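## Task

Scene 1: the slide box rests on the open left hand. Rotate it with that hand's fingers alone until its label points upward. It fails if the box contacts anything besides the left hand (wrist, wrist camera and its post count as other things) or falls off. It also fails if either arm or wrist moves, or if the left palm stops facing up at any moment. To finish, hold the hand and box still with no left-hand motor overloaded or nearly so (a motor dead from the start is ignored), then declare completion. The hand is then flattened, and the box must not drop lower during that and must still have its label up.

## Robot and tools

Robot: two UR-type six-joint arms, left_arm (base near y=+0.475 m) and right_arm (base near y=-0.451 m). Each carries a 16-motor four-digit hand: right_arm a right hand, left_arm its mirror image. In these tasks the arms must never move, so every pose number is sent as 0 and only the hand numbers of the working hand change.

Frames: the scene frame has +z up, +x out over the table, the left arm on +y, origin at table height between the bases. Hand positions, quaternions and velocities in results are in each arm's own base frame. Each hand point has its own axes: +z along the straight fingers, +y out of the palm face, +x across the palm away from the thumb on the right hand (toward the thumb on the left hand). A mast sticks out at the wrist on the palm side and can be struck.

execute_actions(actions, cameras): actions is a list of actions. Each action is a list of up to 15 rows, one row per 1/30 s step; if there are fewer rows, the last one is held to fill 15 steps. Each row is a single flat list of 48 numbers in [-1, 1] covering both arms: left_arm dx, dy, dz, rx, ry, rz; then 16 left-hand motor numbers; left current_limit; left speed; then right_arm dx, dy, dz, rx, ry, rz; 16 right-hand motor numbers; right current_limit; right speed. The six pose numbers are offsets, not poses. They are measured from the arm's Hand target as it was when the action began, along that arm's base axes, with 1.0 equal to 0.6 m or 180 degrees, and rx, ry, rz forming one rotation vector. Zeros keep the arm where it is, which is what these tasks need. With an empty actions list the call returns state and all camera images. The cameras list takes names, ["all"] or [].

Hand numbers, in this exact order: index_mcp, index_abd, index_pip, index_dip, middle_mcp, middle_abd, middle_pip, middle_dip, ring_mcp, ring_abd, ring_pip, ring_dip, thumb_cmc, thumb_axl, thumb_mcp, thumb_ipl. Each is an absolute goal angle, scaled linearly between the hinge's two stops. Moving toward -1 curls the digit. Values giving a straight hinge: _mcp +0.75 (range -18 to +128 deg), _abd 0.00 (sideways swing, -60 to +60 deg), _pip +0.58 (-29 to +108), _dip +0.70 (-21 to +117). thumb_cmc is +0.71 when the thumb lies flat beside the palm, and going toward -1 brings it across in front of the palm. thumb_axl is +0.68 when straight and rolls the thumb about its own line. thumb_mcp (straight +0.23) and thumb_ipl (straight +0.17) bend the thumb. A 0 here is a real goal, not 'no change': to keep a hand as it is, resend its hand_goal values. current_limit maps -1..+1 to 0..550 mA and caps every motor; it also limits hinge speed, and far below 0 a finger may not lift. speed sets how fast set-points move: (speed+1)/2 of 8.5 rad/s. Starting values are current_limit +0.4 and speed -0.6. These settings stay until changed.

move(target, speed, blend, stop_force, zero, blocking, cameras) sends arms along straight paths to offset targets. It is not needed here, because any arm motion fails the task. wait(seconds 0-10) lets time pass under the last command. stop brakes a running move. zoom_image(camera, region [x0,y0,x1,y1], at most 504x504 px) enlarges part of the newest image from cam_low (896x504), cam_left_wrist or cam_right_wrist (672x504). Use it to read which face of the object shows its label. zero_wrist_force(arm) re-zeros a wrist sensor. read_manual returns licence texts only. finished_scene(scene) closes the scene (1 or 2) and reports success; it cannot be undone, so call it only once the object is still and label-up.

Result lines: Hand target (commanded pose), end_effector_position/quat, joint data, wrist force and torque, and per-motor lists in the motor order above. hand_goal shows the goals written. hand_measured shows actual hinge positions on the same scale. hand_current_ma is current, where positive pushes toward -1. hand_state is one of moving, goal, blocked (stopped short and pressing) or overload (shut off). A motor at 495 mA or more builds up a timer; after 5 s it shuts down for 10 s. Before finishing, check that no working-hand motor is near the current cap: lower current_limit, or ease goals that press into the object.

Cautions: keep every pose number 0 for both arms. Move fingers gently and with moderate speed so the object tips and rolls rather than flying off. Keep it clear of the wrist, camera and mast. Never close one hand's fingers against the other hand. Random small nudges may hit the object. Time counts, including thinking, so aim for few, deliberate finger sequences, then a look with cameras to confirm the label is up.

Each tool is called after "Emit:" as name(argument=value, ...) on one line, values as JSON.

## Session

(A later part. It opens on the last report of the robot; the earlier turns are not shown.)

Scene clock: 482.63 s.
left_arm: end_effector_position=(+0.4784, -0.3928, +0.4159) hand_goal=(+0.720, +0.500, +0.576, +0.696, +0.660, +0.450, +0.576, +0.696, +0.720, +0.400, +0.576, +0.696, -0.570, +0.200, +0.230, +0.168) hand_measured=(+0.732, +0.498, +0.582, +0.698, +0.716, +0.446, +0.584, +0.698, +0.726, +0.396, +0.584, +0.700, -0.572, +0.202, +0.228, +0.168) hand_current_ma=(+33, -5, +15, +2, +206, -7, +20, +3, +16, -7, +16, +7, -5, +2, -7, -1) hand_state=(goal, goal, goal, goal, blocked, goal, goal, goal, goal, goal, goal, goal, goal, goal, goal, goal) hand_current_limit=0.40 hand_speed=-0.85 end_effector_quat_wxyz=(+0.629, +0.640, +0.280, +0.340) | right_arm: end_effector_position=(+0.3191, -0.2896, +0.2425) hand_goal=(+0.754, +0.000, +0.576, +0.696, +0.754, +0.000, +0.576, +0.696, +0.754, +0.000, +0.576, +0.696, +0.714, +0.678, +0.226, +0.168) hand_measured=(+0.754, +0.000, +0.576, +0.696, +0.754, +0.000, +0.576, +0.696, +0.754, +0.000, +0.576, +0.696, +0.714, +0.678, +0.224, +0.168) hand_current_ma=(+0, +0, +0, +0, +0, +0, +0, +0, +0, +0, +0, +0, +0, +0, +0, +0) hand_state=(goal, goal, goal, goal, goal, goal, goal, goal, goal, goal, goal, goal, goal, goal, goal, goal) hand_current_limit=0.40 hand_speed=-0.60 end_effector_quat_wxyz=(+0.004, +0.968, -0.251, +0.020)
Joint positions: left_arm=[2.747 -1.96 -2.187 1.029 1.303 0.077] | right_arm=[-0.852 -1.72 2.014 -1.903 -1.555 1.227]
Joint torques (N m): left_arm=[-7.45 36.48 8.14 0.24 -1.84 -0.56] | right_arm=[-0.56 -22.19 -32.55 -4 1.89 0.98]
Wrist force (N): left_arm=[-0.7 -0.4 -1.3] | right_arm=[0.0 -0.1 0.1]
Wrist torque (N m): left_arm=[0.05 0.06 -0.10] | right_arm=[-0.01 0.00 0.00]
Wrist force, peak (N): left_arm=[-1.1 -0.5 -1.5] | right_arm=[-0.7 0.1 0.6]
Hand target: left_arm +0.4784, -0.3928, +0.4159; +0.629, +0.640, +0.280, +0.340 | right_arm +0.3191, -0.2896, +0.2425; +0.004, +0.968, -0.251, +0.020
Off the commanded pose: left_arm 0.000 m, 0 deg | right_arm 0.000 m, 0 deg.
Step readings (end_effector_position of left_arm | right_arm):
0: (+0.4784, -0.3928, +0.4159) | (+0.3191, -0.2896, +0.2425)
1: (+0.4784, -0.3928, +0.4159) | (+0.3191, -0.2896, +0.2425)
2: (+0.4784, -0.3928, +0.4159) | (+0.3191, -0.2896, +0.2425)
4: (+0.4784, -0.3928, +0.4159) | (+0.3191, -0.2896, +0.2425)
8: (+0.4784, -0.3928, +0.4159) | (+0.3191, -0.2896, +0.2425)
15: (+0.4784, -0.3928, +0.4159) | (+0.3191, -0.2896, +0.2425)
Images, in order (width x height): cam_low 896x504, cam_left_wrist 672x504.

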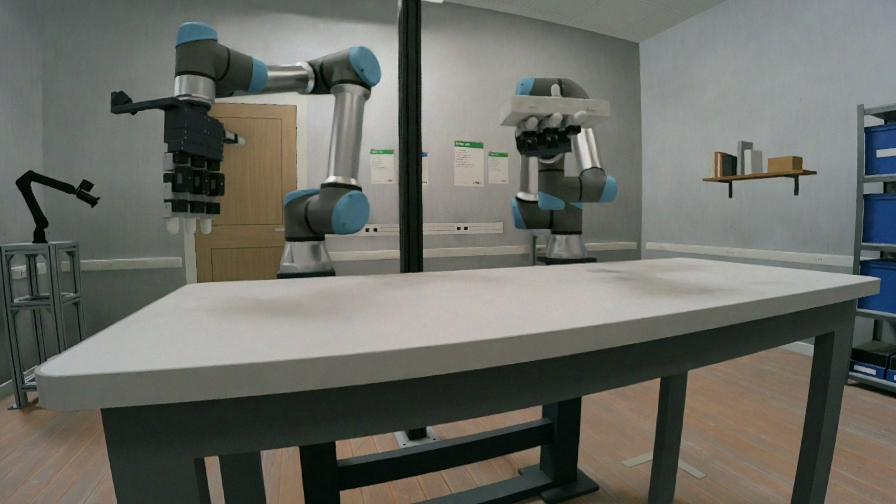

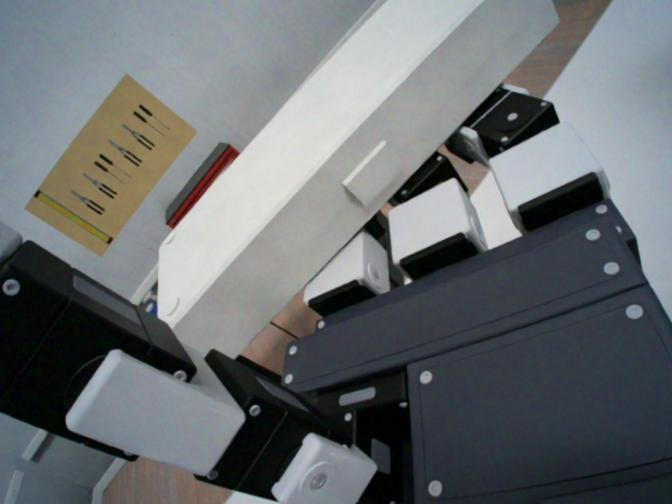

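Emit:
execute_actions(actions=[[[0,0,0,0,0,0,0.72,0.0,0.576,0.696,0.66,-0.05,0.576,0.696,0.72,-0.1,0.576,0.696,-0.57,0.2,0.23,0.168,0.4,-0.85,0,0,0,0,0,0,0.754,0,0.576,0.696,0.754,0,0.576,0.696,0.754,0,0.576,0.696,0.714,0.678,0.226,0.168,0.4,-0.6]]], cameras=["cam_left_wrist","cam_low"])

Emit:
zoom_image(camera="cam_low", region=[465, 80, 605, 165])

Scene clock: 493.10 s.
left_arm: end_effector_position=(+0.4784, -0.3928, +0.4159) hand_goal=(+0.720, +0.000, +0.576, +0.696, +0.660, -0.050, +0.576, +0.696, +0.720, -0.100, +0.576, +0.696, -0.570, +0.200, +0.230, +0.168) hand_measured=(+0.732, +0.002, +0.582, +0.698, +0.716, -0.048, +0.584, +0.698, +0.726, -0.096, +0.584, +0.700, -0.572, +0.202, +0.228, +0.168) hand_current_ma=(+33, +4, +15, +2, +206, +3, +20, +3, +16, +5, +16, +7, -5, +2, -7, -1) hand_state=(goal, goal, goal, goal, blocked, goal, goal, goal, goal, goal, goal, goal, goal, goal, goal, goal) hand_current_limit=0.40 hand_speed=-0.85 end_effector_quat_wxyz=(+0.629, +0.640, +0.280, +0.340) | right_arm: end_effector_position=(+0.3191, -0.2896, +0.2425) hand_goal=(+0.754, +0.000, +0.576, +0.696, +0.754, +0.000, +0.576, +0.696, +0.754, +0.000, +0.576, +0.696, +0.714, +0.678, +0.226, +0.168) hand_measured=(+0.754, +0.000, +0.576, +0.696, +0.754, +0.000, +0.576, +0.696, +0.754, +0.000, +0.576, +0.696, +0.714, +0.678, +0.224, +0.168) hand_current_ma=(+0, +0, +0, +0, +0, +0, +0, +0, +0, +0, +0, +0, +0, +0, +0, +0) hand_state=(goal, goal, goal, goal, goal, goal, goal, goal, goal, goal, goal, goal, goal, goal, goal, goal) hand_current_limit=0.40 hand_speed=-0.60 end_effector_quat_wxyz=(+0.004, +0.968, -0.251, +0.020)
Joint positions: left_arm=[2.747 -1.96 -2.187 1.029 1.303 0.077] | right_arm=[-0.852 -1.72 2.014 -1.903 -1.555 1.227]
Joint torques (N m): left_arm=[-6.81 36.5 7.76 0.27 -1.65 -0.83] | right_arm=[-0.41 -22.32 -32.08 -4.06 1.73 0.86]
Wrist force (N): left_arm=[-0.9 -0.6 -1.3] | right_arm=[-0.2 0.0 0.3]
Wrist torque (N m): left_arm=[0.05 0.09 -0.06] | right_arm=[-0.03 0.01 -0.01]
Wrist force, peak (N): left_arm=[-0.8 -0.7 -1.6] | right_arm=[-0.3 0.5 0.5]
Hand target: left_arm +0.4784, -0.3928, +0.4159; +0.629, +0.640, +0.280, +0.340 | right_arm +0.3191, -0.2896, +0.2425; +0.004, +0.968, -0.251, +0.020
Off the commanded pose: left_arm 0.000 m, 0 deg | right_arm 0.000 m, 0 deg.
Step readings (end_effector_position of left_arm | right_arm):
0: (+0.4784, -0.3928, +0.4159) | (+0.3191, -0.2896, +0.2425)
1: (+0.4784, -0.3928, +0.4159) | (+0.3191, -0.2896, +0.2425)
2: (+0.4784, -0.3928, +0.4159) | (+0.3191, -0.2896, +0.2425)
4: (+0.4784, -0.3928, +0.4159) | (+0.3191, -0.2896, +0.2425)
8: (+0.4784, -0.3928, +0.4159) | (+0.3191, -0.2896, +0.2425)
15: (+0.4784, -0.3928, +0.4159) | (+0.3191, -0.2896, +0.2425)
Images, in order (width x height): cam_low 896x504, cam_left_wrist 672x504.

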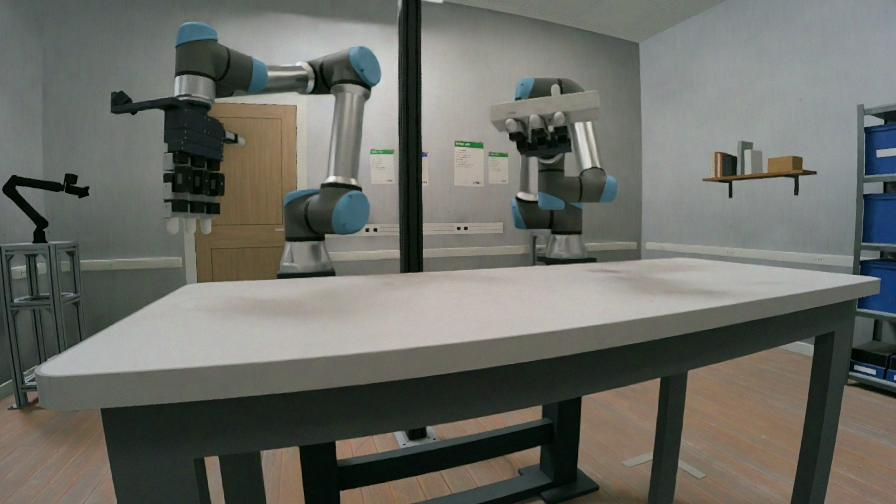

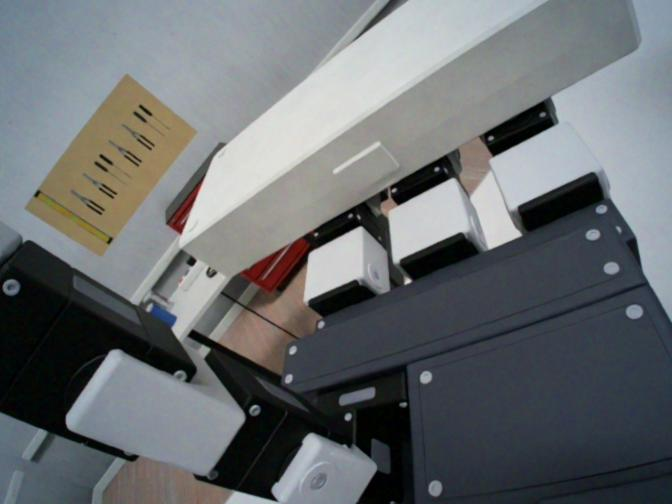

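Scaled by 3.600 from the camera's 896x504 image, which has a finer 1280x720 frame.

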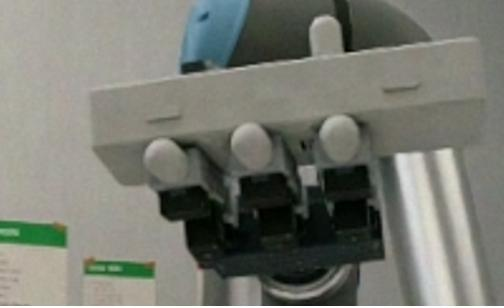

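Emit:
execute_actions(actions=[[[0,0,0,0,0,0,0.87,0,0.3,0.696,0.87,0,0.3,0.696,0.87,0,0.3,0.696,-0.57,0.2,0.23,0.168,0.6,-0.9,0,0,0,0,0,0,0.754,0,0.576,0.696,0.754,0,0.576,0.696,0.754,0,0.576,0.696,0.714,0.678,0.226,0.168,0.4,-0.6]],[[0,0,0,0,0,0,0.98,0,0.0,0.696,0.98,0,0.0,0.696,0.98,0,0.0,0.696,-0.57,0.2,0.23,0.168,0.6,-0.92,0,0,0,0,0,0,0.754,0,0.576,0.696,0.754,0,0.576,0.696,0.754,0,0.576,0.696,0.714,0.678,0.226,0.168,0.4,-0.6]]], cameras=["cam_left_wrist","cam_low"])

Emit:
zoom_image(camera="cam_low", region=[465, 80, 605, 165])

Scene clock: 519.97 s.
left_arm: end_effector_position=(+0.4784, -0.3928, +0.4159) hand_goal=(+0.980, +0.000, +0.000, +0.696, +0.980, +0.000, +0.000, +0.696, +0.980, +0.000, +0.000, +0.696, -0.570, +0.200, +0.230, +0.168) hand_measured=(+0.996, +0.002, +0.012, +0.698, +0.994, -0.004, +0.014, +0.698, +0.992, -0.004, +0.016, +0.700, -0.572, +0.202, +0.228, +0.168) hand_current_ma=(+48, +4, +29, +2, +41, -7, +35, +5, +36, -8, +41, +7, -5, +2, -7, -1) hand_state=(goal, goal, goal, goal, goal, goal, goal, goal, goal, goal, goal, goal, goal, goal, goal, goal) hand_current_limit=0.60 hand_speed=-0.92 end_effector_quat_wxyz=(+0.629, +0.640, +0.280, +0.340) | right_arm: end_effector_position=(+0.3191, -0.2896, +0.2425) hand_goal=(+0.754, +0.000, +0.576, +0.696, +0.754, +0.000, +0.576, +0.696, +0.754, +0.000, +0.576, +0.696, +0.714, +0.678, +0.226, +0.168) hand_measured=(+0.754, +0.000, +0.576, +0.696, +0.754, +0.000, +0.576, +0.696, +0.754, +0.000, +0.576, +0.696, +0.714, +0.678, +0.224, +0.168) hand_current_ma=(+0, +0, +0, +0, +0, +0, +0, +0, +0, +0, +0, +0, +0, +0, +0, +0) hand_state=(goal, goal, goal, goal, goal, goal, goal, goal, goal, goal, goal, goal, goal, goal, goal, goal) hand_current_limit=0.40 hand_speed=-0.60 end_effector_quat_wxyz=(+0.004, +0.968, -0.251, +0.020)
Joint positions: left_arm=[2.747 -1.96 -2.187 1.029 1.303 0.077] | right_arm=[-0.852 -1.72 2.014 -1.903 -1.555 1.227]
Joint torques (N m): left_arm=[-8.17 38.19 8.2 0.71 -1.39 -0.65] | right_arm=[0.54 -22.48 -31.61 -4.1 1.87 0.86]
Wrist force (N): left_arm=[-1.0 -0.5 -1.2] | right_arm=[-0.1 -0.1 0.3]
Wrist torque (N m): left_arm=[0.02 0.10 -0.07] | right_arm=[-0.03 0.01 0.00]
Wrist force, peak (N): left_arm=[-1.1 -0.6 -1.7] | right_arm=[-0.7 -0.2 -0.1]
Hand target: left_arm +0.4784, -0.3928, +0.4159; +0.629, +0.640, +0.280, +0.340 | right_arm +0.3191, -0.2896, +0.2425; +0.004, +0.968, -0.251, +0.020
Off the commanded pose: left_arm 0.000 m, 0 deg | right_arm 0.000 m, 0 deg.
Step readings (end_effector_position of left_arm | right_arm):
0: (+0.4784, -0.3928, +0.4159) | (+0.3191, -0.2896, +0.2425)
1: (+0.4784, -0.3928, +0.4159) | (+0.3191, -0.2896, +0.2425)
2: (+0.4784, -0.3928, +0.4159) | (+0.3191, -0.2896, +0.2425)
4: (+0.4784, -0.3928, +0.4159) | (+0.3191, -0.2896, +0.2425)
8: (+0.4784, -0.3928, +0.4159) | (+0.3191, -0.2896, +0.2425)
15: (+0.4784, -0.3928, +0.4159) | (+0.3191, -0.2896, +0.2425)
16: (+0.4784, -0.3928, +0.4159) | (+0.3191, -0.2896, +0.2425)
17: (+0.4784, -0.3928, +0.4159) | (+0.3191, -0.2896, +0.2425)
19: (+0.4784, -0.3928, +0.4159) | (+0.3191, -0.2896, +0.2425)
23: (+0.4784, -0.3928, +0.4159) | (+0.3191, -0.2896, +0.2425)
30: (+0.4784, -0.3928, +0.4159) | (+0.3191, -0.2896, +0.2425)
Images, in order (width x height): cam_low 896x504, cam_left_wrist 672x504.

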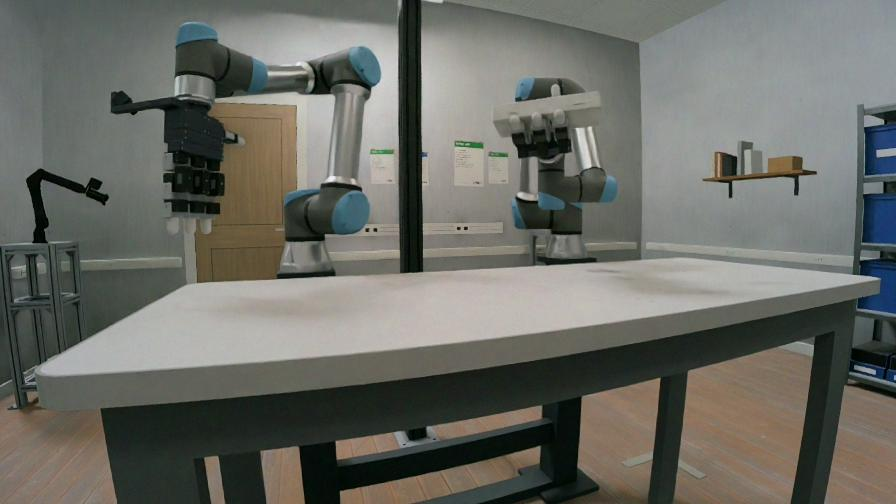

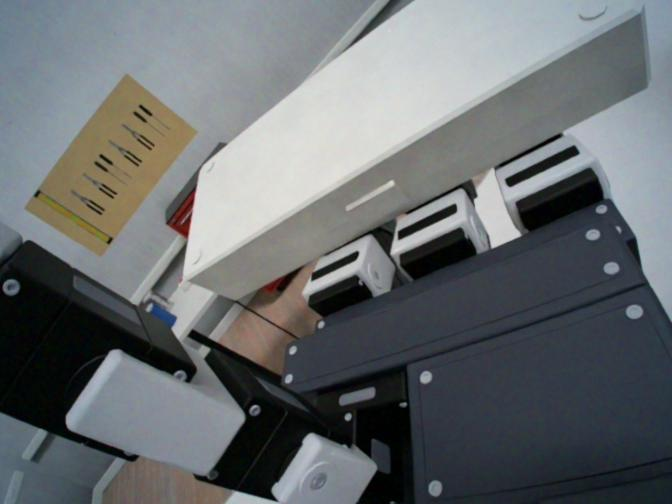

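Scaled by 3.600 from the camera's 896x504 image, which has a finer 1280x720 frame.

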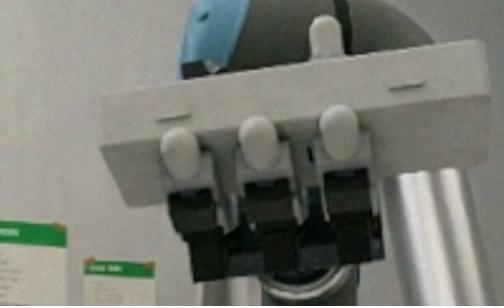

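Emit:
execute_actions(actions=[[[0,0,0,0,0,0,1.0,0,-0.2,0.696,1.0,0,-0.2,0.696,1.0,0,-0.2,0.696,-0.57,0.2,0.23,0.168,0.6,-0.92,0,0,0,0,0,0,0.754,0,0.576,0.696,0.754,0,0.576,0.696,0.754,0,0.576,0.696,0.714,0.678,0.226,0.168,0.4,-0.6]],[[0,0,0,0,0,0,1.0,0,-0.4,0.696,1.0,0,-0.4,0.696,1.0,0,-0.4,0.696,-0.57,0.2,0.23,0.168,0.6,-0.92,0,0,0,0,0,0,0.754,0,0.576,0.696,0.754,0,0.576,0.696,0.754,0,0.576,0.696,0.714,0.678,0.226,0.168,0.4,-0.6]],[[0,0,0,0,0,0,1.0,0,-0.4,0.696,1.0,0,-0.4,0.696,1.0,0,-0.4,0.696,-0.57,0.2,0.23,0.168,0.6,-0.92,0,0,0,0,0,0,0.754,0,0.576,0.696,0.754,0,0.576,0.696,0.754,0,0.576,0.696,0.714,0.678,0.226,0.168,0.4,-0.6]]], cameras=["cam_left_wrist","cam_low"])

Emit:
zoom_image(camera="cam_low", region=[465, 80, 605, 165])

Scene clock: 547.70 s.
left_arm: end_effector_position=(+0.4784, -0.3928, +0.4159) hand_goal=(+1.000, +0.000, -0.400, +0.696, +1.000, +0.000, -0.400, +0.696, +1.000, +0.000, -0.400, +0.696, -0.570, +0.200, +0.230, +0.168) hand_measured=(+1.000, +0.002, -0.386, +0.698, +1.000, -0.004, -0.388, +0.698, +1.000, -0.004, -0.388, +0.700, -0.572, +0.202, +0.228, +0.168) hand_current_ma=(+0, +2, +35, +2, +0, -6, +32, +5, +0, -7, +31, +7, -5, +2, -7, -1) hand_state=(goal, goal, goal, goal, goal, goal, goal, goal, goal, goal, goal, goal, goal, goal, goal, goal) hand_current_limit=0.60 hand_speed=-0.92 end_effector_quat_wxyz=(+0.629, +0.640, +0.280, +0.340) | right_arm: end_effector_position=(+0.3191, -0.2896, +0.2425) hand_goal=(+0.754, +0.000, +0.576, +0.696, +0.754, +0.000, +0.576, +0.696, +0.754, +0.000, +0.576, +0.696, +0.714, +0.678, +0.226, +0.168) hand_measured=(+0.754, +0.000, +0.576, +0.696, +0.754, +0.000, +0.576, +0.696, +0.754, +0.000, +0.576, +0.696, +0.714, +0.678, +0.224, +0.168) hand_current_ma=(+0, +0, +0, +0, +0, +0, +0, +0, +0, +0, +0, +0, +0, +0, +0, +0) hand_state=(goal, goal, goal, goal, goal, goal, goal, goal, goal, goal, goal, goal, goal, goal, goal, goal) hand_current_limit=0.40 hand_speed=-0.60 end_effector_quat_wxyz=(+0.004, +0.968, -0.251, +0.020)
Joint positions: left_arm=[2.747 -1.96 -2.187 1.029 1.303 0.077] | right_arm=[-0.852 -1.72 2.014 -1.903 -1.555 1.227]
Joint torques (N m): left_arm=[-7.19 38.9 9.06 0.6 -1.01 -0.91] | right_arm=[-0.67 -22.02 -31.7 -3.93 1.95 1.03]
Wrist force (N): left_arm=[-0.9 -0.3 -1.5] | right_arm=[0.1 0.0 0.0]
Wrist torque (N m): left_arm=[0.04 0.09 -0.07] | right_arm=[0.00 -0.02 0.02]
Wrist force, peak (N): left_arm=[-1.1 -0.7 -1.6] | right_arm=[-0.5 0.0 0.6]
Hand target: left_arm +0.4784, -0.3928, +0.4159; +0.629, +0.640, +0.280, +0.340 | right_arm +0.3191, -0.2896, +0.2425; +0.004, +0.968, -0.251, +0.020
Off the commanded pose: left_arm 0.000 m, 0 deg | right_arm 0.000 m, 0 deg.
Step readings (end_effector_position of left_arm | right_arm):
0: (+0.4784, -0.3928, +0.4159) | (+0.3191, -0.2896, +0.2425)
1: (+0.4784, -0.3928, +0.4159) | (+0.3191, -0.2896, +0.2425)
2: (+0.4784, -0.3928, +0.4159) | (+0.3191, -0.2896, +0.2425)
4: (+0.4784, -0.3928, +0.4159) | (+0.3191, -0.2896, +0.2425)
8: (+0.4784, -0.3928, +0.4159) | (+0.3191, -0.2896, +0.2425)
15: (+0.4784, -0.3928, +0.4159) | (+0.3191, -0.2896, +0.2425)
16: (+0.4784, -0.3928, +0.4159) | (+0.3191, -0.2896, +0.2425)
17: (+0.4784, -0.3928, +0.4159) | (+0.3191, -0.2896, +0.2425)
19: (+0.4784, -0.3928, +0.4159) | (+0.3191, -0.2896, +0.2425)
23: (+0.4784, -0.3928, +0.4159) | (+0.3191, -0.2896, +0.2425)
30: (+0.4784, -0.3928, +0.4159) | (+0.3191, -0.2896, +0.2425)
31: (+0.4784, -0.3928, +0.4159) | (+0.3191, -0.2896, +0.2425)
32: (+0.4784, -0.3928, +0.4159) | (+0.3191, -0.2896, +0.2425)
34: (+0.4784, -0.3928, +0.4159) | (+0.3191, -0.2896, +0.2425)
38: (+0.4784, -0.3928, +0.4159) | (+0.3191, -0.2896, +0.2425)
45: (+0.4784, -0.3928, +0.4159) | (+0.3191, -0.2896, +0.2425)
Images, in order (width x height): cam_low 896x504, cam_left_wrist 672x504.

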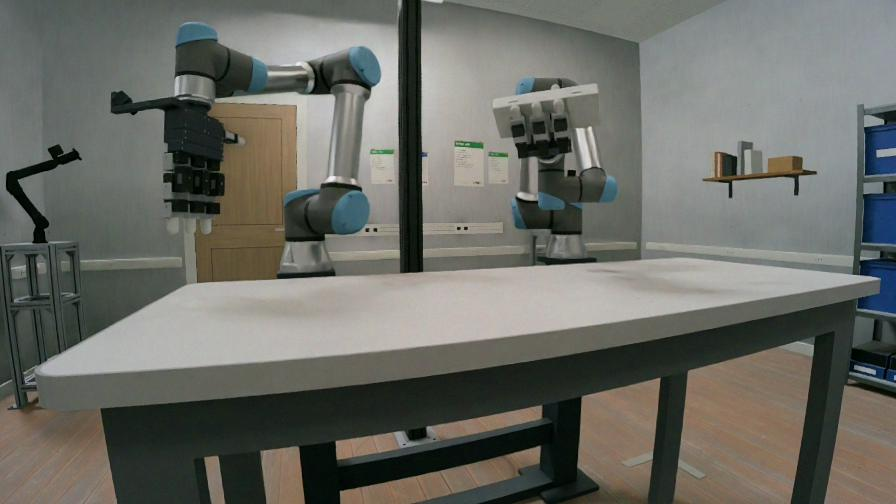

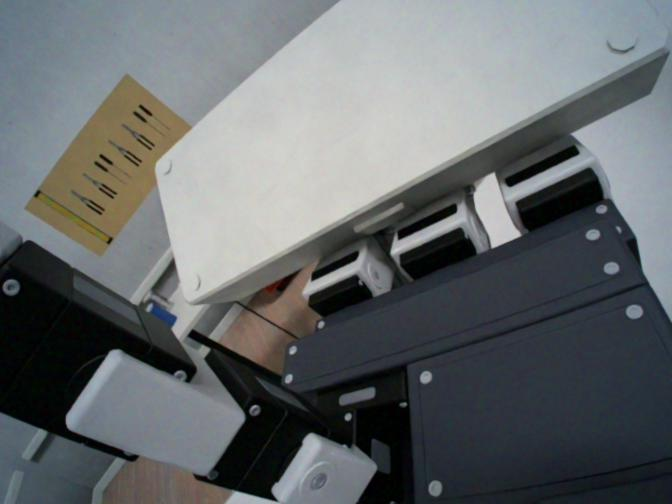

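Scaled by 3.600 from the camera's 896x504 image, which has a finer 1280x720 frame.

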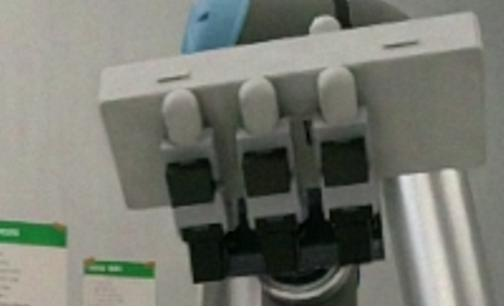

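Emit:
execute_actions(actions=[[[0,0,0,0,0,0,1.0,0,-0.55,0.696,1.0,0,-0.55,0.696,1.0,0,-0.55,0.696,-0.57,0.2,0.23,0.168,0.6,-0.92,0,0,0,0,0,0,0.754,0,0.576,0.696,0.754,0,0.576,0.696,0.754,0,0.576,0.696,0.714,0.678,0.226,0.168,0.4,-0.6]],[[0,0,0,0,0,0,1.0,0,-0.65,0.696,1.0,0,-0.65,0.696,1.0,0,-0.65,0.696,-0.57,0.2,0.23,0.168,0.6,-0.92,0,0,0,0,0,0,0.754,0,0.576,0.696,0.754,0,0.576,0.696,0.754,0,0.576,0.696,0.714,0.678,0.226,0.168,0.4,-0.6]]], cameras=["cam_left_wrist","cam_low"])

Emit:
zoom_image(camera="cam_low", region=[465, 80, 605, 165])

Scene clock: 557.67 s.
left_arm: end_effector_position=(+0.4784, -0.3928, +0.4159) hand_goal=(+1.000, +0.000, -0.650, +0.696, +1.000, +0.000, -0.650, +0.696, +1.000, +0.000, -0.650, +0.696, -0.570, +0.200, +0.230, +0.168) hand_measured=(+1.000, +0.002, -0.636, +0.698, +1.000, -0.004, -0.640, +0.698, +1.000, -0.004, -0.642, +0.700, -0.572, +0.202, +0.228, +0.168) hand_current_ma=(+0, +2, +35, +2, +0, -6, +26, +5, +0, -7, +19, +7, -5, +2, -7, -1) hand_state=(goal, goal, goal, goal, goal, goal, goal, goal, goal, goal, goal, goal, goal, goal, goal, goal) hand_current_limit=0.60 hand_speed=-0.92 end_effector_quat_wxyz=(+0.629, +0.640, +0.280, +0.340) | right_arm: end_effector_position=(+0.3191, -0.2896, +0.2425) hand_goal=(+0.754, +0.000, +0.576, +0.696, +0.754, +0.000, +0.576, +0.696, +0.754, +0.000, +0.576, +0.696, +0.714, +0.678, +0.226, +0.168) hand_measured=(+0.754, +0.000, +0.576, +0.696, +0.754, +0.000, +0.576, +0.696, +0.754, +0.000, +0.576, +0.696, +0.714, +0.678, +0.224, +0.168) hand_current_ma=(+0, +0, +0, +0, +0, +0, +0, +0, +0, +0, +0, +0, +0, +0, +0, +0) hand_state=(goal, goal, goal, goal, goal, goal, goal, goal, goal, goal, goal, goal, goal, goal, goal, goal) hand_current_limit=0.40 hand_speed=-0.60 end_effector_quat_wxyz=(+0.004, +0.968, -0.251, +0.020)
Joint positions: left_arm=[2.747 -1.96 -2.187 1.029 1.303 0.077] | right_arm=[-0.852 -1.72 2.014 -1.903 -1.555 1.227]
Joint torques (N m): left_arm=[-7.06 40.39 9.28 0.54 -0.69 -0.92] | right_arm=[-0.29 -21.88 -32.46 -4.1 1.72 1.12]
Wrist force (N): left_arm=[-0.9 -0.6 -1.4] | right_arm=[-0.1 0.2 -0.2]
Wrist torque (N m): left_arm=[-0.03 0.10 -0.06] | right_arm=[0.05 0.02 0.00]
Wrist force, peak (N): left_arm=[-1.2 -0.6 -1.7] | right_arm=[-0.4 0.5 0.0]
Hand target: left_arm +0.4784, -0.3928, +0.4159; +0.629, +0.640, +0.280, +0.340 | right_arm +0.3191, -0.2896, +0.2425; +0.004, +0.968, -0.251, +0.020
Off the commanded pose: left_arm 0.000 m, 0 deg | right_arm 0.000 m, 0 deg.
Step readings (end_effector_position of left_arm | right_arm):
0: (+0.4784, -0.3928, +0.4159) | (+0.3191, -0.2896, +0.2425)
1: (+0.4784, -0.3928, +0.4159) | (+0.3191, -0.2896, +0.2425)
2: (+0.4784, -0.3928, +0.4159) | (+0.3191, -0.2896, +0.2425)
4: (+0.4784, -0.3928, +0.4159) | (+0.3191, -0.2896, +0.2425)
8: (+0.4784, -0.3928, +0.4159) | (+0.3191, -0.2896, +0.2425)
15: (+0.4784, -0.3928, +0.4159) | (+0.3191, -0.2896, +0.2425)
16: (+0.4784, -0.3928, +0.4159) | (+0.3191, -0.2896, +0.2425)
17: (+0.4784, -0.3928, +0.4159) | (+0.3191, -0.2896, +0.2425)
19: (+0.4784, -0.3928, +0.4159) | (+0.3191, -0.2896, +0.2425)
23: (+0.4784, -0.3928, +0.4159) | (+0.3191, -0.2896, +0.2425)
30: (+0.4784, -0.3928, +0.4159) | (+0.3191, -0.2896, +0.2425)
Images, in order (width x height): cam_low 896x504, cam_left_wrist 672x504.

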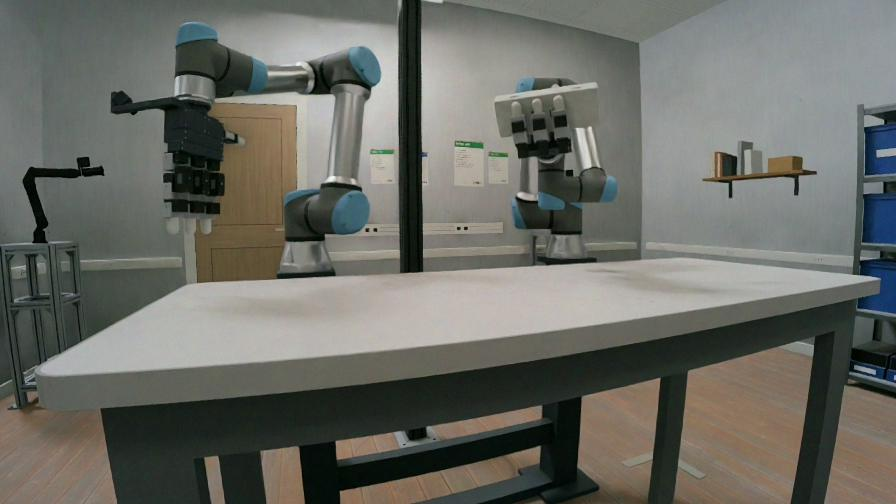

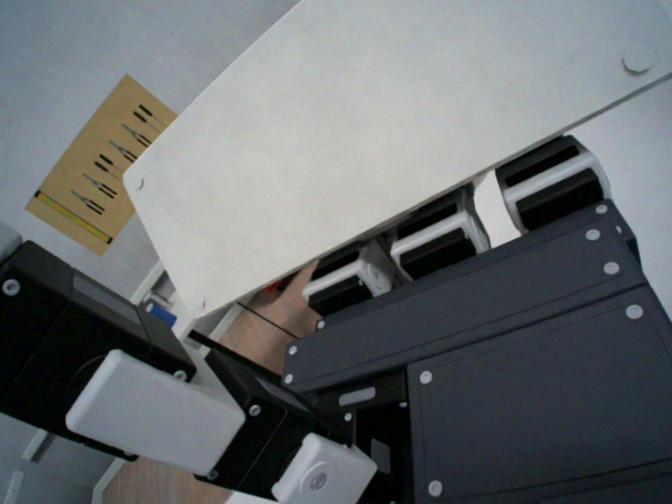

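Scaled by 3.600 from the camera's 896x504 image, which has a finer 1280x720 frame.

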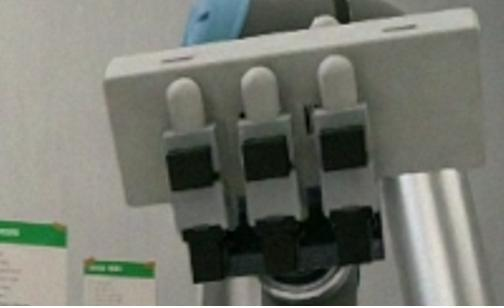

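Emit:
execute_actions(actions=[[[0,0,0,0,0,0,1.0,0,-0.8,0.696,1.0,0,-0.8,0.696,1.0,0,-0.8,0.696,-0.57,0.677,0.23,0.168,0.6,-0.92,0,0,0,0,0,0,0.754,0,0.576,0.696,0.754,0,0.576,0.696,0.754,0,0.576,0.696,0.714,0.678,0.226,0.168,0.4,-0.6]],[[0,0,0,0,0,0,1.0,0,-0.93,0.696,1.0,0,-0.93,0.696,1.0,0,-0.93,0.696,-0.57,0.677,0.23,0.168,0.6,-0.92,0,0,0,0,0,0,0.754,0,0.576,0.696,0.754,0,0.576,0.696,0.754,0,0.576,0.696,0.714,0.678,0.226,0.168,0.4,-0.6]]], cameras=["cam_left_wrist","cam_low"])

Emit:
zoom_image(camera="cam_low", region=[465, 80, 605, 165])

Scene clock: 584.07 s.
left_arm: end_effector_position=(+0.4784, -0.3928, +0.4159) hand_goal=(+1.000, +0.000, -0.930, +0.696, +1.000, +0.000, -0.930, +0.696, +1.000, +0.000, -0.930, +0.696, -0.570, +0.678, +0.230, +0.168) hand_measured=(+1.000, +0.002, -0.916, +0.698, +1.000, -0.004, -0.920, +0.698, +1.000, -0.004, -0.924, +0.700, -0.572, +0.676, +0.228, +0.168) hand_current_ma=(+0, +2, +36, +2, +0, -6, +26, +5, +0, -7, +16, +7, -5, -6, -6, -1) hand_state=(goal, goal, goal, goal, goal, goal, goal, goal, goal, goal, goal, goal, goal, goal, goal, goal) hand_current_limit=0.60 hand_speed=-0.92 end_effector_quat_wxyz=(+0.629, +0.640, +0.280, +0.340) | right_arm: end_effector_position=(+0.3191, -0.2896, +0.2425) hand_goal=(+0.754, +0.000, +0.576, +0.696, +0.754, +0.000, +0.576, +0.696, +0.754, +0.000, +0.576, +0.696, +0.714, +0.678, +0.226, +0.168) hand_measured=(+0.754, +0.000, +0.576, +0.696, +0.754, +0.000, +0.576, +0.696, +0.754, +0.000, +0.576, +0.696, +0.714, +0.678, +0.224, +0.168) hand_current_ma=(+0, +0, +0, +0, +0, +0, +0, +0, +0, +0, +0, +0, +0, +0, +0, +0) hand_state=(goal, goal, goal, goal, goal, goal, goal, goal, goal, goal, goal, goal, goal, goal, goal, goal) hand_current_limit=0.40 hand_speed=-0.60 end_effector_quat_wxyz=(+0.004, +0.968, -0.251, +0.020)
Joint positions: left_arm=[2.747 -1.96 -2.187 1.029 1.303 0.077] | right_arm=[-0.852 -1.72 2.014 -1.903 -1.555 1.227]
Joint torques (N m): left_arm=[-7.54 40.21 9.89 0.61 -0.41 -0.77] | right_arm=[-0.22 -21.12 -32.11 -3.88 1.89 1.2]
Wrist force (N): left_arm=[-1.2 -0.6 -1.4] | right_arm=[-0.4 -0.1 0.2]
Wrist torque (N m): left_arm=[-0.07 0.14 -0.09] | right_arm=[-0.02 0.05 -0.03]
Wrist force, peak (N): left_arm=[-1.0 -0.6 -2.0] | right_arm=[-0.4 0.5 0.3]
Hand target: left_arm +0.4784, -0.3928, +0.4159; +0.629, +0.640, +0.280, +0.340 | right_arm +0.3191, -0.2896, +0.2425; +0.004, +0.968, -0.251, +0.020
Off the commanded pose: left_arm 0.000 m, 0 deg | right_arm 0.000 m, 0 deg.
Step readings (end_effector_position of left_arm | right_arm):
0: (+0.4784, -0.3928, +0.4159) | (+0.3191, -0.2896, +0.2425)
1: (+0.4784, -0.3928, +0.4159) | (+0.3191, -0.2896, +0.2425)
2: (+0.4784, -0.3928, +0.4159) | (+0.3191, -0.2896, +0.2425)
4: (+0.4784, -0.3928, +0.4159) | (+0.3191, -0.2896, +0.2425)
8: (+0.4784, -0.3928, +0.4159) | (+0.3191, -0.2896, +0.2425)
15: (+0.4784, -0.3928, +0.4159) | (+0.3191, -0.2896, +0.2425)
16: (+0.4784, -0.3928, +0.4159) | (+0.3191, -0.2896, +0.2425)
17: (+0.4784, -0.3928, +0.4159) | (+0.3191, -0.2896, +0.2425)
19: (+0.4784, -0.3928, +0.4159) | (+0.3191, -0.2896, +0.2425)
23: (+0.4784, -0.3928, +0.4159) | (+0.3191, -0.2896, +0.2425)
30: (+0.4784, -0.3928, +0.4159) | (+0.3191, -0.2896, +0.2425)
Images, in order (width x height): cam_low 896x504, cam_left_wrist 672x504.

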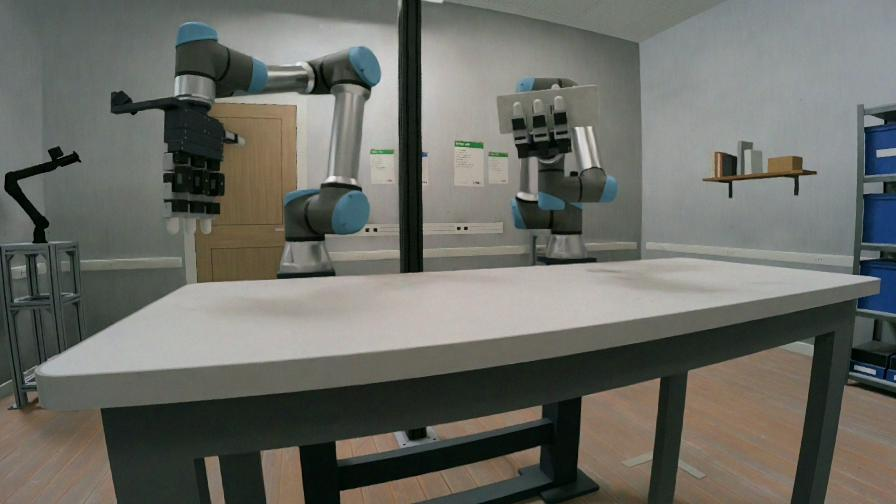

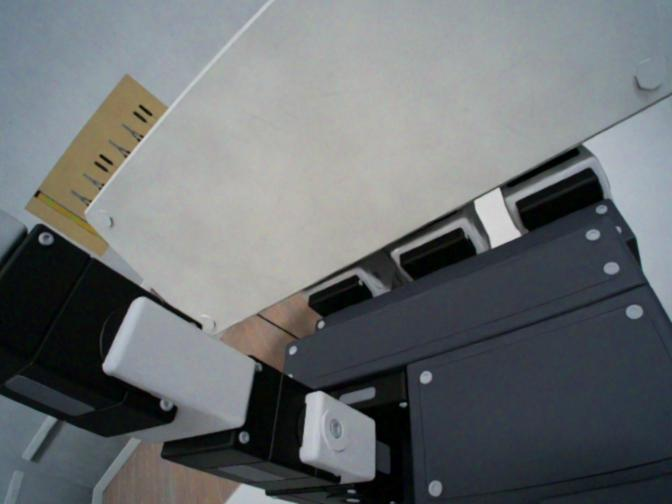

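Scaled by 3.600 from the camera's 896x504 image, which has a finer 1280x720 frame.

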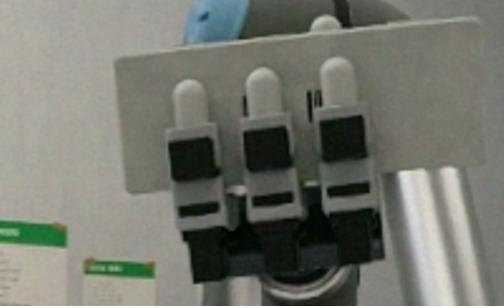

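Emit:
execute_actions(actions=[[[0,0,0,0,0,0,1.0,0,-1,0.696,1.0,0,-1,0.696,1.0,0,-1,0.696,-0.57,0.677,-0.12,0.168,0.6,-0.92,0,0,0,0,0,0,0.754,0,0.576,0.696,0.754,0,0.576,0.696,0.754,0,0.576,0.696,0.714,0.678,0.226,0.168,0.4,-0.6]],[[0,0,0,0,0,0,0.9,0,-1,0.696,0.9,0,-1,0.696,0.9,0,-1,0.696,-0.57,0.677,-0.12,0.168,0.6,-0.92,0,0,0,0,0,0,0.754,0,0.576,0.696,0.754,0,0.576,0.696,0.754,0,0.576,0.696,0.714,0.678,0.226,0.168,0.4,-0.6]]], cameras=["cam_left_wrist","cam_low"])

Emit:
zoom_image(camera="cam_low", region=[465, 80, 605, 165])

Scene clock: 618.50 s.
left_arm: end_effector_position=(+0.4784, -0.3928, +0.4159) hand_goal=(+0.900, +0.000, -1.000, +0.696, +0.900, +0.000, -1.000, +0.696, +0.900, +0.000, -1.000, +0.696, -0.570, +0.678, -0.120, +0.168) hand_measured=(+0.920, +0.002, -0.996, +0.698, +0.920, -0.004, -0.996, +0.698, +0.918, -0.004, -0.996, +0.700, -0.572, +0.676, -0.120, +0.168) hand_current_ma=(+62, +2, +7, +2, +62, -5, +9, +5, +51, -6, +11, +6, -5, -6, +0, -1) hand_state=(blocked, goal, goal, goal, blocked, goal, goal, goal, goal, goal, goal, goal, goal, goal, goal, goal) hand_current_limit=0.60 hand_speed=-0.92 end_effector_quat_wxyz=(+0.629, +0.640, +0.280, +0.340) | right_arm: end_effector_position=(+0.3191, -0.2896, +0.2425) hand_goal=(+0.754, +0.000, +0.576, +0.696, +0.754, +0.000, +0.576, +0.696, +0.754, +0.000, +0.576, +0.696, +0.714, +0.678, +0.226, +0.168) hand_measured=(+0.754, +0.000, +0.576, +0.696, +0.754, +0.000, +0.576, +0.696, +0.754, +0.000, +0.576, +0.696, +0.714, +0.678, +0.224, +0.168) hand_current_ma=(+0, +0, +0, +0, +0, +0, +0, +0, +0, +0, +0, +0, +0, +0, +0, +0) hand_state=(goal, goal, goal, goal, goal, goal, goal, goal, goal, goal, goal, goal, goal, goal, goal, goal) hand_current_limit=0.40 hand_speed=-0.60 end_effector_quat_wxyz=(+0.004, +0.968, -0.251, +0.020)
Joint positions: left_arm=[2.747 -1.96 -2.187 1.029 1.303 0.077] | right_arm=[-0.852 -1.72 2.014 -1.903 -1.555 1.227]
Joint torques (N m): left_arm=[-6.44 41.5 10.3 0.69 0.04 -1.21] | right_arm=[-0.46 -21.99 -32.29 -3.98 1.88 1.53]
Wrist force (N): left_arm=[-0.9 -0.4 -1.5] | right_arm=[-0.2 0.3 -0.2]
Wrist torque (N m): left_arm=[-0.05 0.09 -0.07] | right_arm=[0.07 0.03 0.00]
Wrist force, peak (N): left_arm=[-1.3 -0.5 -1.9] | right_arm=[-0.6 0.2 0.4]
Hand target: left_arm +0.4784, -0.3928, +0.4159; +0.629, +0.640, +0.280, +0.340 | right_arm +0.3191, -0.2896, +0.2425; +0.004, +0.968, -0.251, +0.020
Off the commanded pose: left_arm 0.000 m, 0 deg | right_arm 0.000 m, 0 deg.
Step readings (end_effector_position of left_arm | right_arm):
0: (+0.4784, -0.3928, +0.4159) | (+0.3191, -0.2896, +0.2425)
1: (+0.4784, -0.3928, +0.4159) | (+0.3191, -0.2896, +0.2425)
2: (+0.4784, -0.3928, +0.4159) | (+0.3191, -0.2896, +0.2425)
4: (+0.4784, -0.3928, +0.4159) | (+0.3191, -0.2896, +0.2425)
8: (+0.4784, -0.3928, +0.4159) | (+0.3191, -0.2896, +0.2425)
15: (+0.4784, -0.3928, +0.4159) | (+0.3191, -0.2896, +0.2425)
16: (+0.4784, -0.3928, +0.4159) | (+0.3191, -0.2896, +0.2425)
17: (+0.4784, -0.3928, +0.4159) | (+0.3191, -0.2896, +0.2425)
19: (+0.4784, -0.3928, +0.4159) | (+0.3191, -0.2896, +0.2425)
23: (+0.4784, -0.3928, +0.4159) | (+0.3191, -0.2896, +0.2425)
30: (+0.4784, -0.3928, +0.4159) | (+0.3191, -0.2896, +0.2425)
Images, in order (width x height): cam_low 896x504, cam_left_wrist 672x504.

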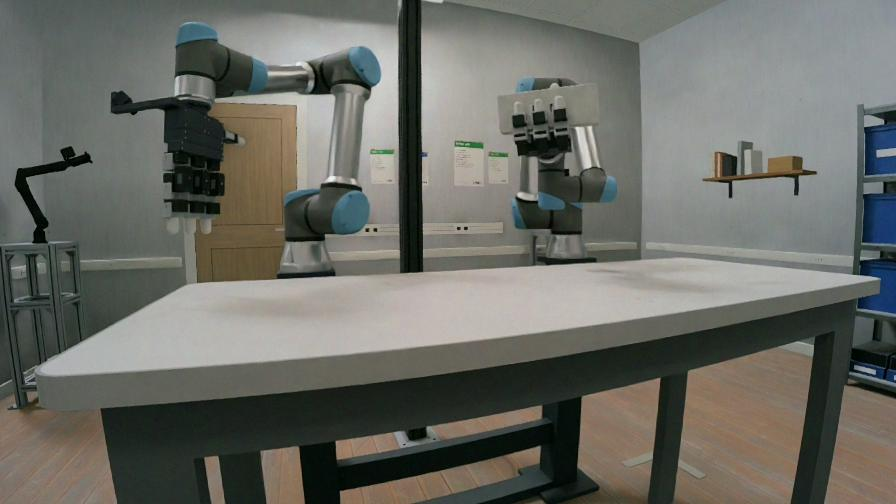

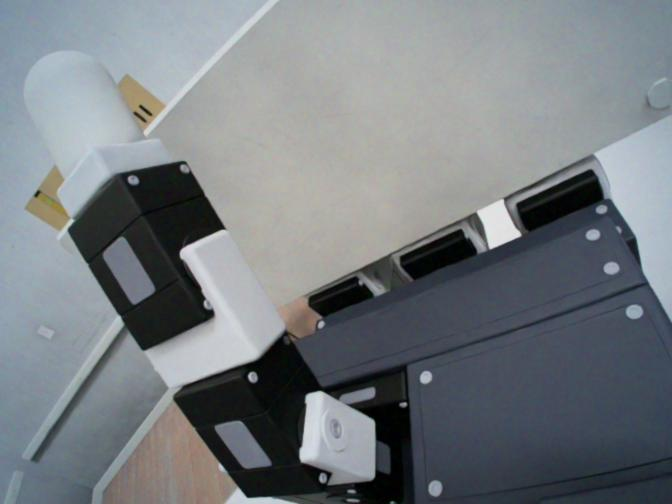

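Scaled by 3.600 from the camera's 896x504 image, which has a finer 1280x720 frame.

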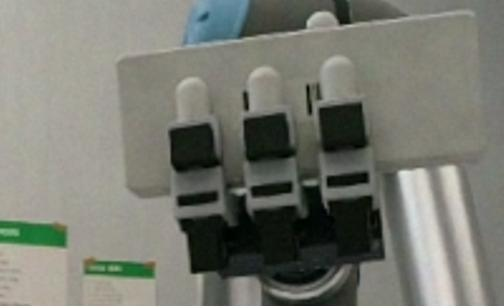

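Emit:
execute_actions(actions=[[[0,0,0,0,0,0,0.75,0,-1,0.696,0.75,0,-1,0.696,0.75,0,-1,0.696,-0.57,0.677,-0.12,0.168,0.6,-0.92,0,0,0,0,0,0,0.754,0,0.576,0.696,0.754,0,0.576,0.696,0.754,0,0.576,0.696,0.714,0.678,0.226,0.168,0.4,-0.6]],[[0,0,0,0,0,0,0.65,0,-1,0.6,0.65,0,-1,0.6,0.65,0,-1,0.6,-0.57,0.677,-0.12,0.168,0.6,-0.92,0,0,0,0,0,0,0.754,0,0.576,0.696,0.754,0,0.576,0.696,0.754,0,0.576,0.696,0.714,0.678,0.226,0.168,0.4,-0.6]]], cameras=["cam_left_wrist","cam_low"])

Emit:
zoom_image(camera="cam_low", region=[465, 80, 605, 165])

Scene clock: 627.00 s.
left_arm: end_effector_position=(+0.4784, -0.3928, +0.4159) hand_goal=(+0.650, +0.000, -1.000, +0.600, +0.650, +0.000, -1.000, +0.600, +0.650, +0.000, -1.000, +0.600, -0.570, +0.678, -0.120, +0.168) hand_measured=(+0.708, +0.002, -0.988, +0.622, +0.690, -0.002, -0.990, +0.614, +0.672, -0.004, -0.996, +0.608, -0.568, +0.676, -0.100, +0.172) hand_current_ma=(+219, +2, +33, +64, +140, -4, +25, +38, +67, -6, +10, +21, +5, -4, +79, +14) hand_state=(blocked, goal, goal, blocked, blocked, goal, goal, goal, blocked, goal, goal, goal, goal, goal, blocked, goal) hand_current_limit=0.60 hand_speed=-0.92 end_effector_quat_wxyz=(+0.629, +0.640, +0.280, +0.340) | right_arm: end_effector_position=(+0.3191, -0.2896, +0.2425) hand_goal=(+0.754, +0.000, +0.576, +0.696, +0.754, +0.000, +0.576, +0.696, +0.754, +0.000, +0.576, +0.696, +0.714, +0.678, +0.226, +0.168) hand_measured=(+0.754, +0.000, +0.576, +0.696, +0.754, +0.000, +0.576, +0.696, +0.754, +0.000, +0.576, +0.696, +0.714, +0.678, +0.224, +0.168) hand_current_ma=(+0, +0, +0, +0, +0, +0, +0, +0, +0, +0, +0, +0, +0, +0, +0, +0) hand_state=(goal, goal, goal, goal, goal, goal, goal, goal, goal, goal, goal, goal, goal, goal, goal, goal) hand_current_limit=0.40 hand_speed=-0.60 end_effector_quat_wxyz=(+0.004, +0.968, -0.251, +0.020)
Joint positions: left_arm=[2.747 -1.96 -2.187 1.029 1.303 0.077] | right_arm=[-0.852 -1.72 2.014 -1.903 -1.555 1.227]
Joint torques (N m): left_arm=[-6.8 41.03 11.01 0.59 0.36 -1.1] | right_arm=[0.16 -21.68 -31.97 -3.95 1.79 1.45]
Wrist force (N): left_arm=[-0.9 -0.7 -1.5] | right_arm=[0.0 0.1 -0.1]
Wrist torque (N m): left_arm=[-0.12 0.10 -0.06] | right_arm=[0.02 -0.01 0.01]
Wrist force, peak (N): left_arm=[-1.3 -0.8 -2.1] | right_arm=[-0.6 -0.5 -0.2]
Hand target: left_arm +0.4784, -0.3928, +0.4159; +0.629, +0.640, +0.280, +0.340 | right_arm +0.3191, -0.2896, +0.2425; +0.004, +0.968, -0.251, +0.020
Off the commanded pose: left_arm 0.000 m, 0 deg | right_arm 0.000 m, 0 deg.
Step readings (end_effector_position of left_arm | right_arm):
0: (+0.4784, -0.3928, +0.4159) | (+0.3191, -0.2896, +0.2425)
1: (+0.4784, -0.3928, +0.4159) | (+0.3191, -0.2896, +0.2425)
2: (+0.4784, -0.3928, +0.4159) | (+0.3191, -0.2896, +0.2425)
4: (+0.4784, -0.3928, +0.4159) | (+0.3191, -0.2896, +0.2425)
8: (+0.4784, -0.3928, +0.4159) | (+0.3191, -0.2896, +0.2425)
15: (+0.4784, -0.3928, +0.4159) | (+0.3191, -0.2896, +0.2425)
16: (+0.4784, -0.3928, +0.4159) | (+0.3191, -0.2896, +0.2425)
17: (+0.4784, -0.3928, +0.4159) | (+0.3191, -0.2896, +0.2425)
19: (+0.4784, -0.3928, +0.4159) | (+0.3191, -0.2896, +0.2425)
23: (+0.4784, -0.3928, +0.4159) | (+0.3191, -0.2896, +0.2425)
30: (+0.4784, -0.3928, +0.4159) | (+0.3191, -0.2896, +0.2425)
Images, in order (width x height): cam_low 896x504, cam_left_wrist 672x504.

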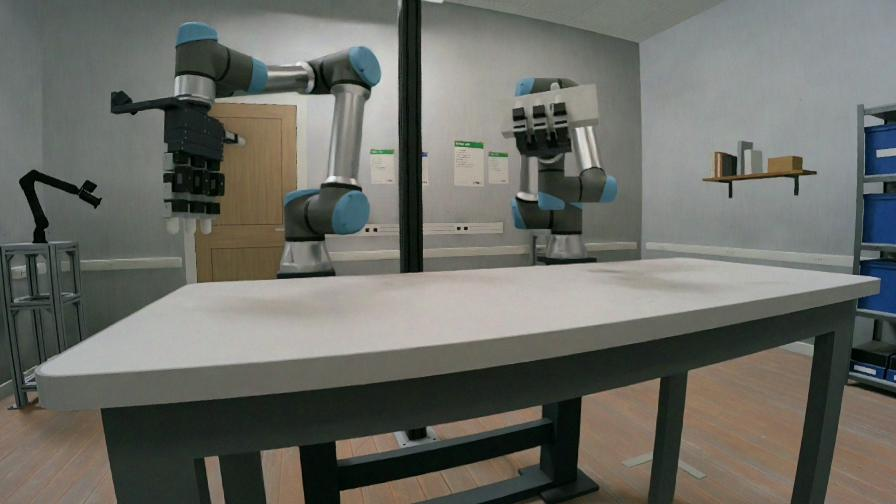

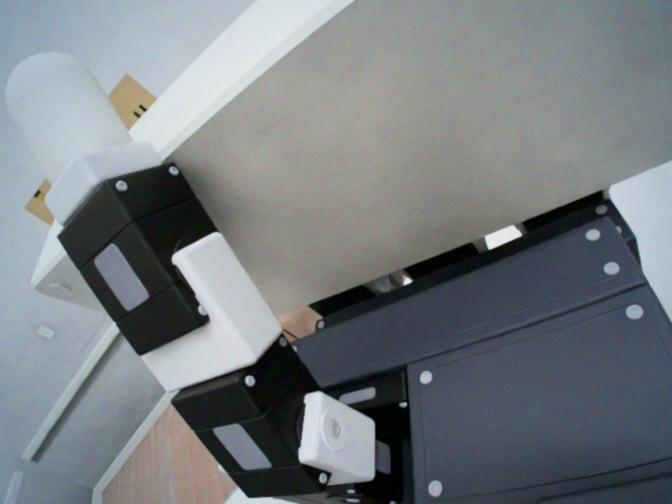

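Scaled by 3.600 from the camera's 896x504 image, which has a finer 1280x720 frame.

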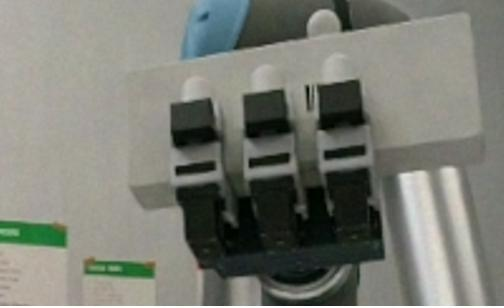

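Emit:
execute_actions(actions=[[[0,0,0,0,0,0,0.6,0,-1,0.6,0.6,0,-1,0.6,0.6,0,-1,0.6,-0.57,0.677,0.0,0.168,0.6,-0.92,0,0,0,0,0,0,0.754,0,0.576,0.696,0.754,0,0.576,0.696,0.754,0,0.576,0.696,0.714,0.678,0.226,0.168,0.4,-0.6]],[[0,0,0,0,0,0,0.52,0,-1,0.6,0.52,0,-1,0.6,0.52,0,-1,0.6,-0.57,0.677,0.0,0.168,0.6,-0.92,0,0,0,0,0,0,0.754,0,0.576,0.696,0.754,0,0.576,0.696,0.754,0,0.576,0.696,0.714,0.678,0.226,0.168,0.4,-0.6]]], cameras=["cam_left_wrist","cam_low"])

Emit:
zoom_image(camera="cam_low", region=[465, 80, 605, 165])

Scene clock: 633.60 s.
left_arm: end_effector_position=(+0.4784, -0.3928, +0.4159) hand_goal=(+0.520, +0.000, -1.000, +0.600, +0.520, +0.000, -1.000, +0.600, +0.520, +0.000, -1.000, +0.600, -0.570, +0.678, +0.000, +0.168) hand_measured=(+0.574, +0.002, -0.994, +0.604, +0.560, -0.002, -0.998, +0.602, +0.542, -0.004, -0.998, +0.602, -0.568, +0.676, +0.018, +0.170) hand_current_ma=(+199, +2, +11, +6, +139, -4, +5, +4, +68, -5, +3, +5, +4, -4, +65, +5) hand_state=(blocked, goal, goal, goal, blocked, goal, goal, goal, blocked, goal, goal, goal, goal, goal, goal, goal) hand_current_limit=0.60 hand_speed=-0.92 end_effector_quat_wxyz=(+0.629, +0.640, +0.280, +0.340) | right_arm: end_effector_position=(+0.3191, -0.2896, +0.2425) hand_goal=(+0.754, +0.000, +0.576, +0.696, +0.754, +0.000, +0.576, +0.696, +0.754, +0.000, +0.576, +0.696, +0.714, +0.678, +0.226, +0.168) hand_measured=(+0.754, +0.000, +0.576, +0.696, +0.754, +0.000, +0.576, +0.696, +0.754, +0.000, +0.576, +0.696, +0.714, +0.678, +0.224, +0.168) hand_current_ma=(+0, +0, +0, +0, +0, +0, +0, +0, +0, +0, +0, +0, +0, +0, +0, +0) hand_state=(goal, goal, goal, goal, goal, goal, goal, goal, goal, goal, goal, goal, goal, goal, goal, goal) hand_current_limit=0.40 hand_speed=-0.60 end_effector_quat_wxyz=(+0.004, +0.968, -0.251, +0.020)
Joint positions: left_arm=[2.747 -1.96 -2.187 1.029 1.303 0.077] | right_arm=[-0.852 -1.72 2.014 -1.903 -1.555 1.227]
Joint torques (N m): left_arm=[-7.04 40.8 9.62 0.84 0.35 -0.93] | right_arm=[-0.23 -21.69 -32.29 -3.97 1.75 1.3]
Wrist force (N): left_arm=[-1.0 -0.7 -1.7] | right_arm=[-0.3 -0.1 0.2]
Wrist torque (N m): left_arm=[-0.13 0.12 -0.07] | right_arm=[-0.02 0.04 -0.02]
Wrist force, peak (N): left_arm=[-1.2 -0.6 -1.9] | right_arm=[-0.6 0.3 0.0]
Hand target: left_arm +0.4784, -0.3928, +0.4159; +0.629, +0.640, +0.280, +0.340 | right_arm +0.3191, -0.2896, +0.2425; +0.004, +0.968, -0.251, +0.020
Off the commanded pose: left_arm 0.000 m, 0 deg | right_arm 0.000 m, 0 deg.
Step readings (end_effector_position of left_arm | right_arm):
0: (+0.4784, -0.3928, +0.4159) | (+0.3191, -0.2896, +0.2425)
1: (+0.4784, -0.3928, +0.4159) | (+0.3191, -0.2896, +0.2425)
2: (+0.4784, -0.3928, +0.4159) | (+0.3191, -0.2896, +0.2425)
4: (+0.4784, -0.3928, +0.4159) | (+0.3191, -0.2896, +0.2425)
8: (+0.4784, -0.3928, +0.4159) | (+0.3191, -0.2896, +0.2425)
15: (+0.4784, -0.3928, +0.4159) | (+0.3191, -0.2896, +0.2425)
16: (+0.4784, -0.3928, +0.4159) | (+0.3191, -0.2896, +0.2425)
17: (+0.4784, -0.3928, +0.4159) | (+0.3191, -0.2896, +0.2425)
19: (+0.4784, -0.3928, +0.4159) | (+0.3191, -0.2896, +0.2425)
23: (+0.4784, -0.3928, +0.4159) | (+0.3191, -0.2896, +0.2425)
30: (+0.4784, -0.3928, +0.4159) | (+0.3191, -0.2896, +0.2425)
Images, in order (width x height): cam_low 896x504, cam_left_wrist 672x504.

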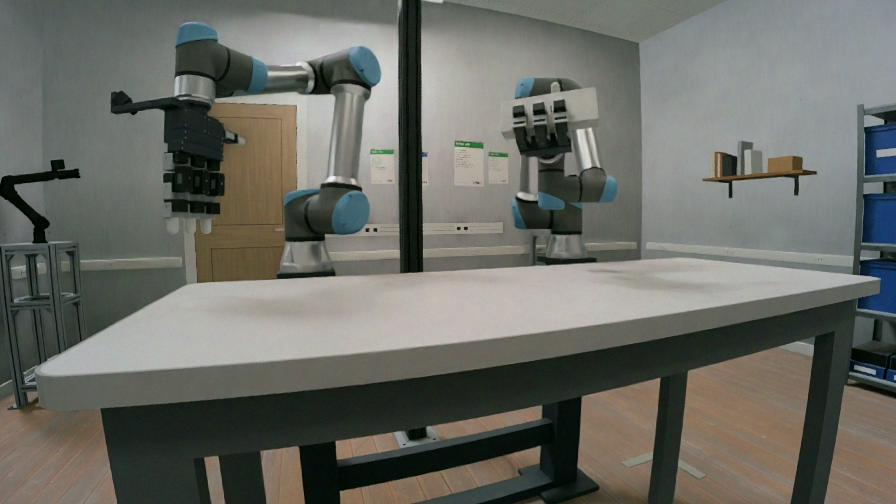

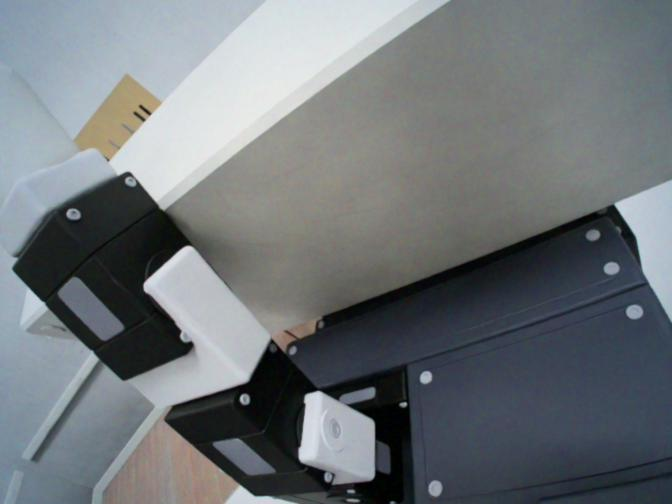

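Scaled by 3.600 from the camera's 896x504 image, which has a finer 1280x720 frame.

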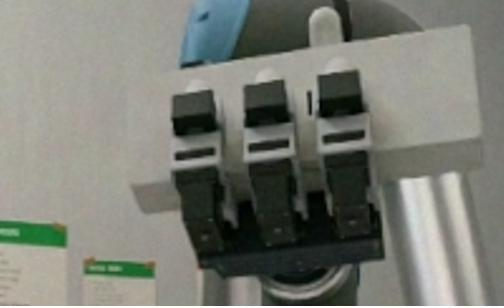

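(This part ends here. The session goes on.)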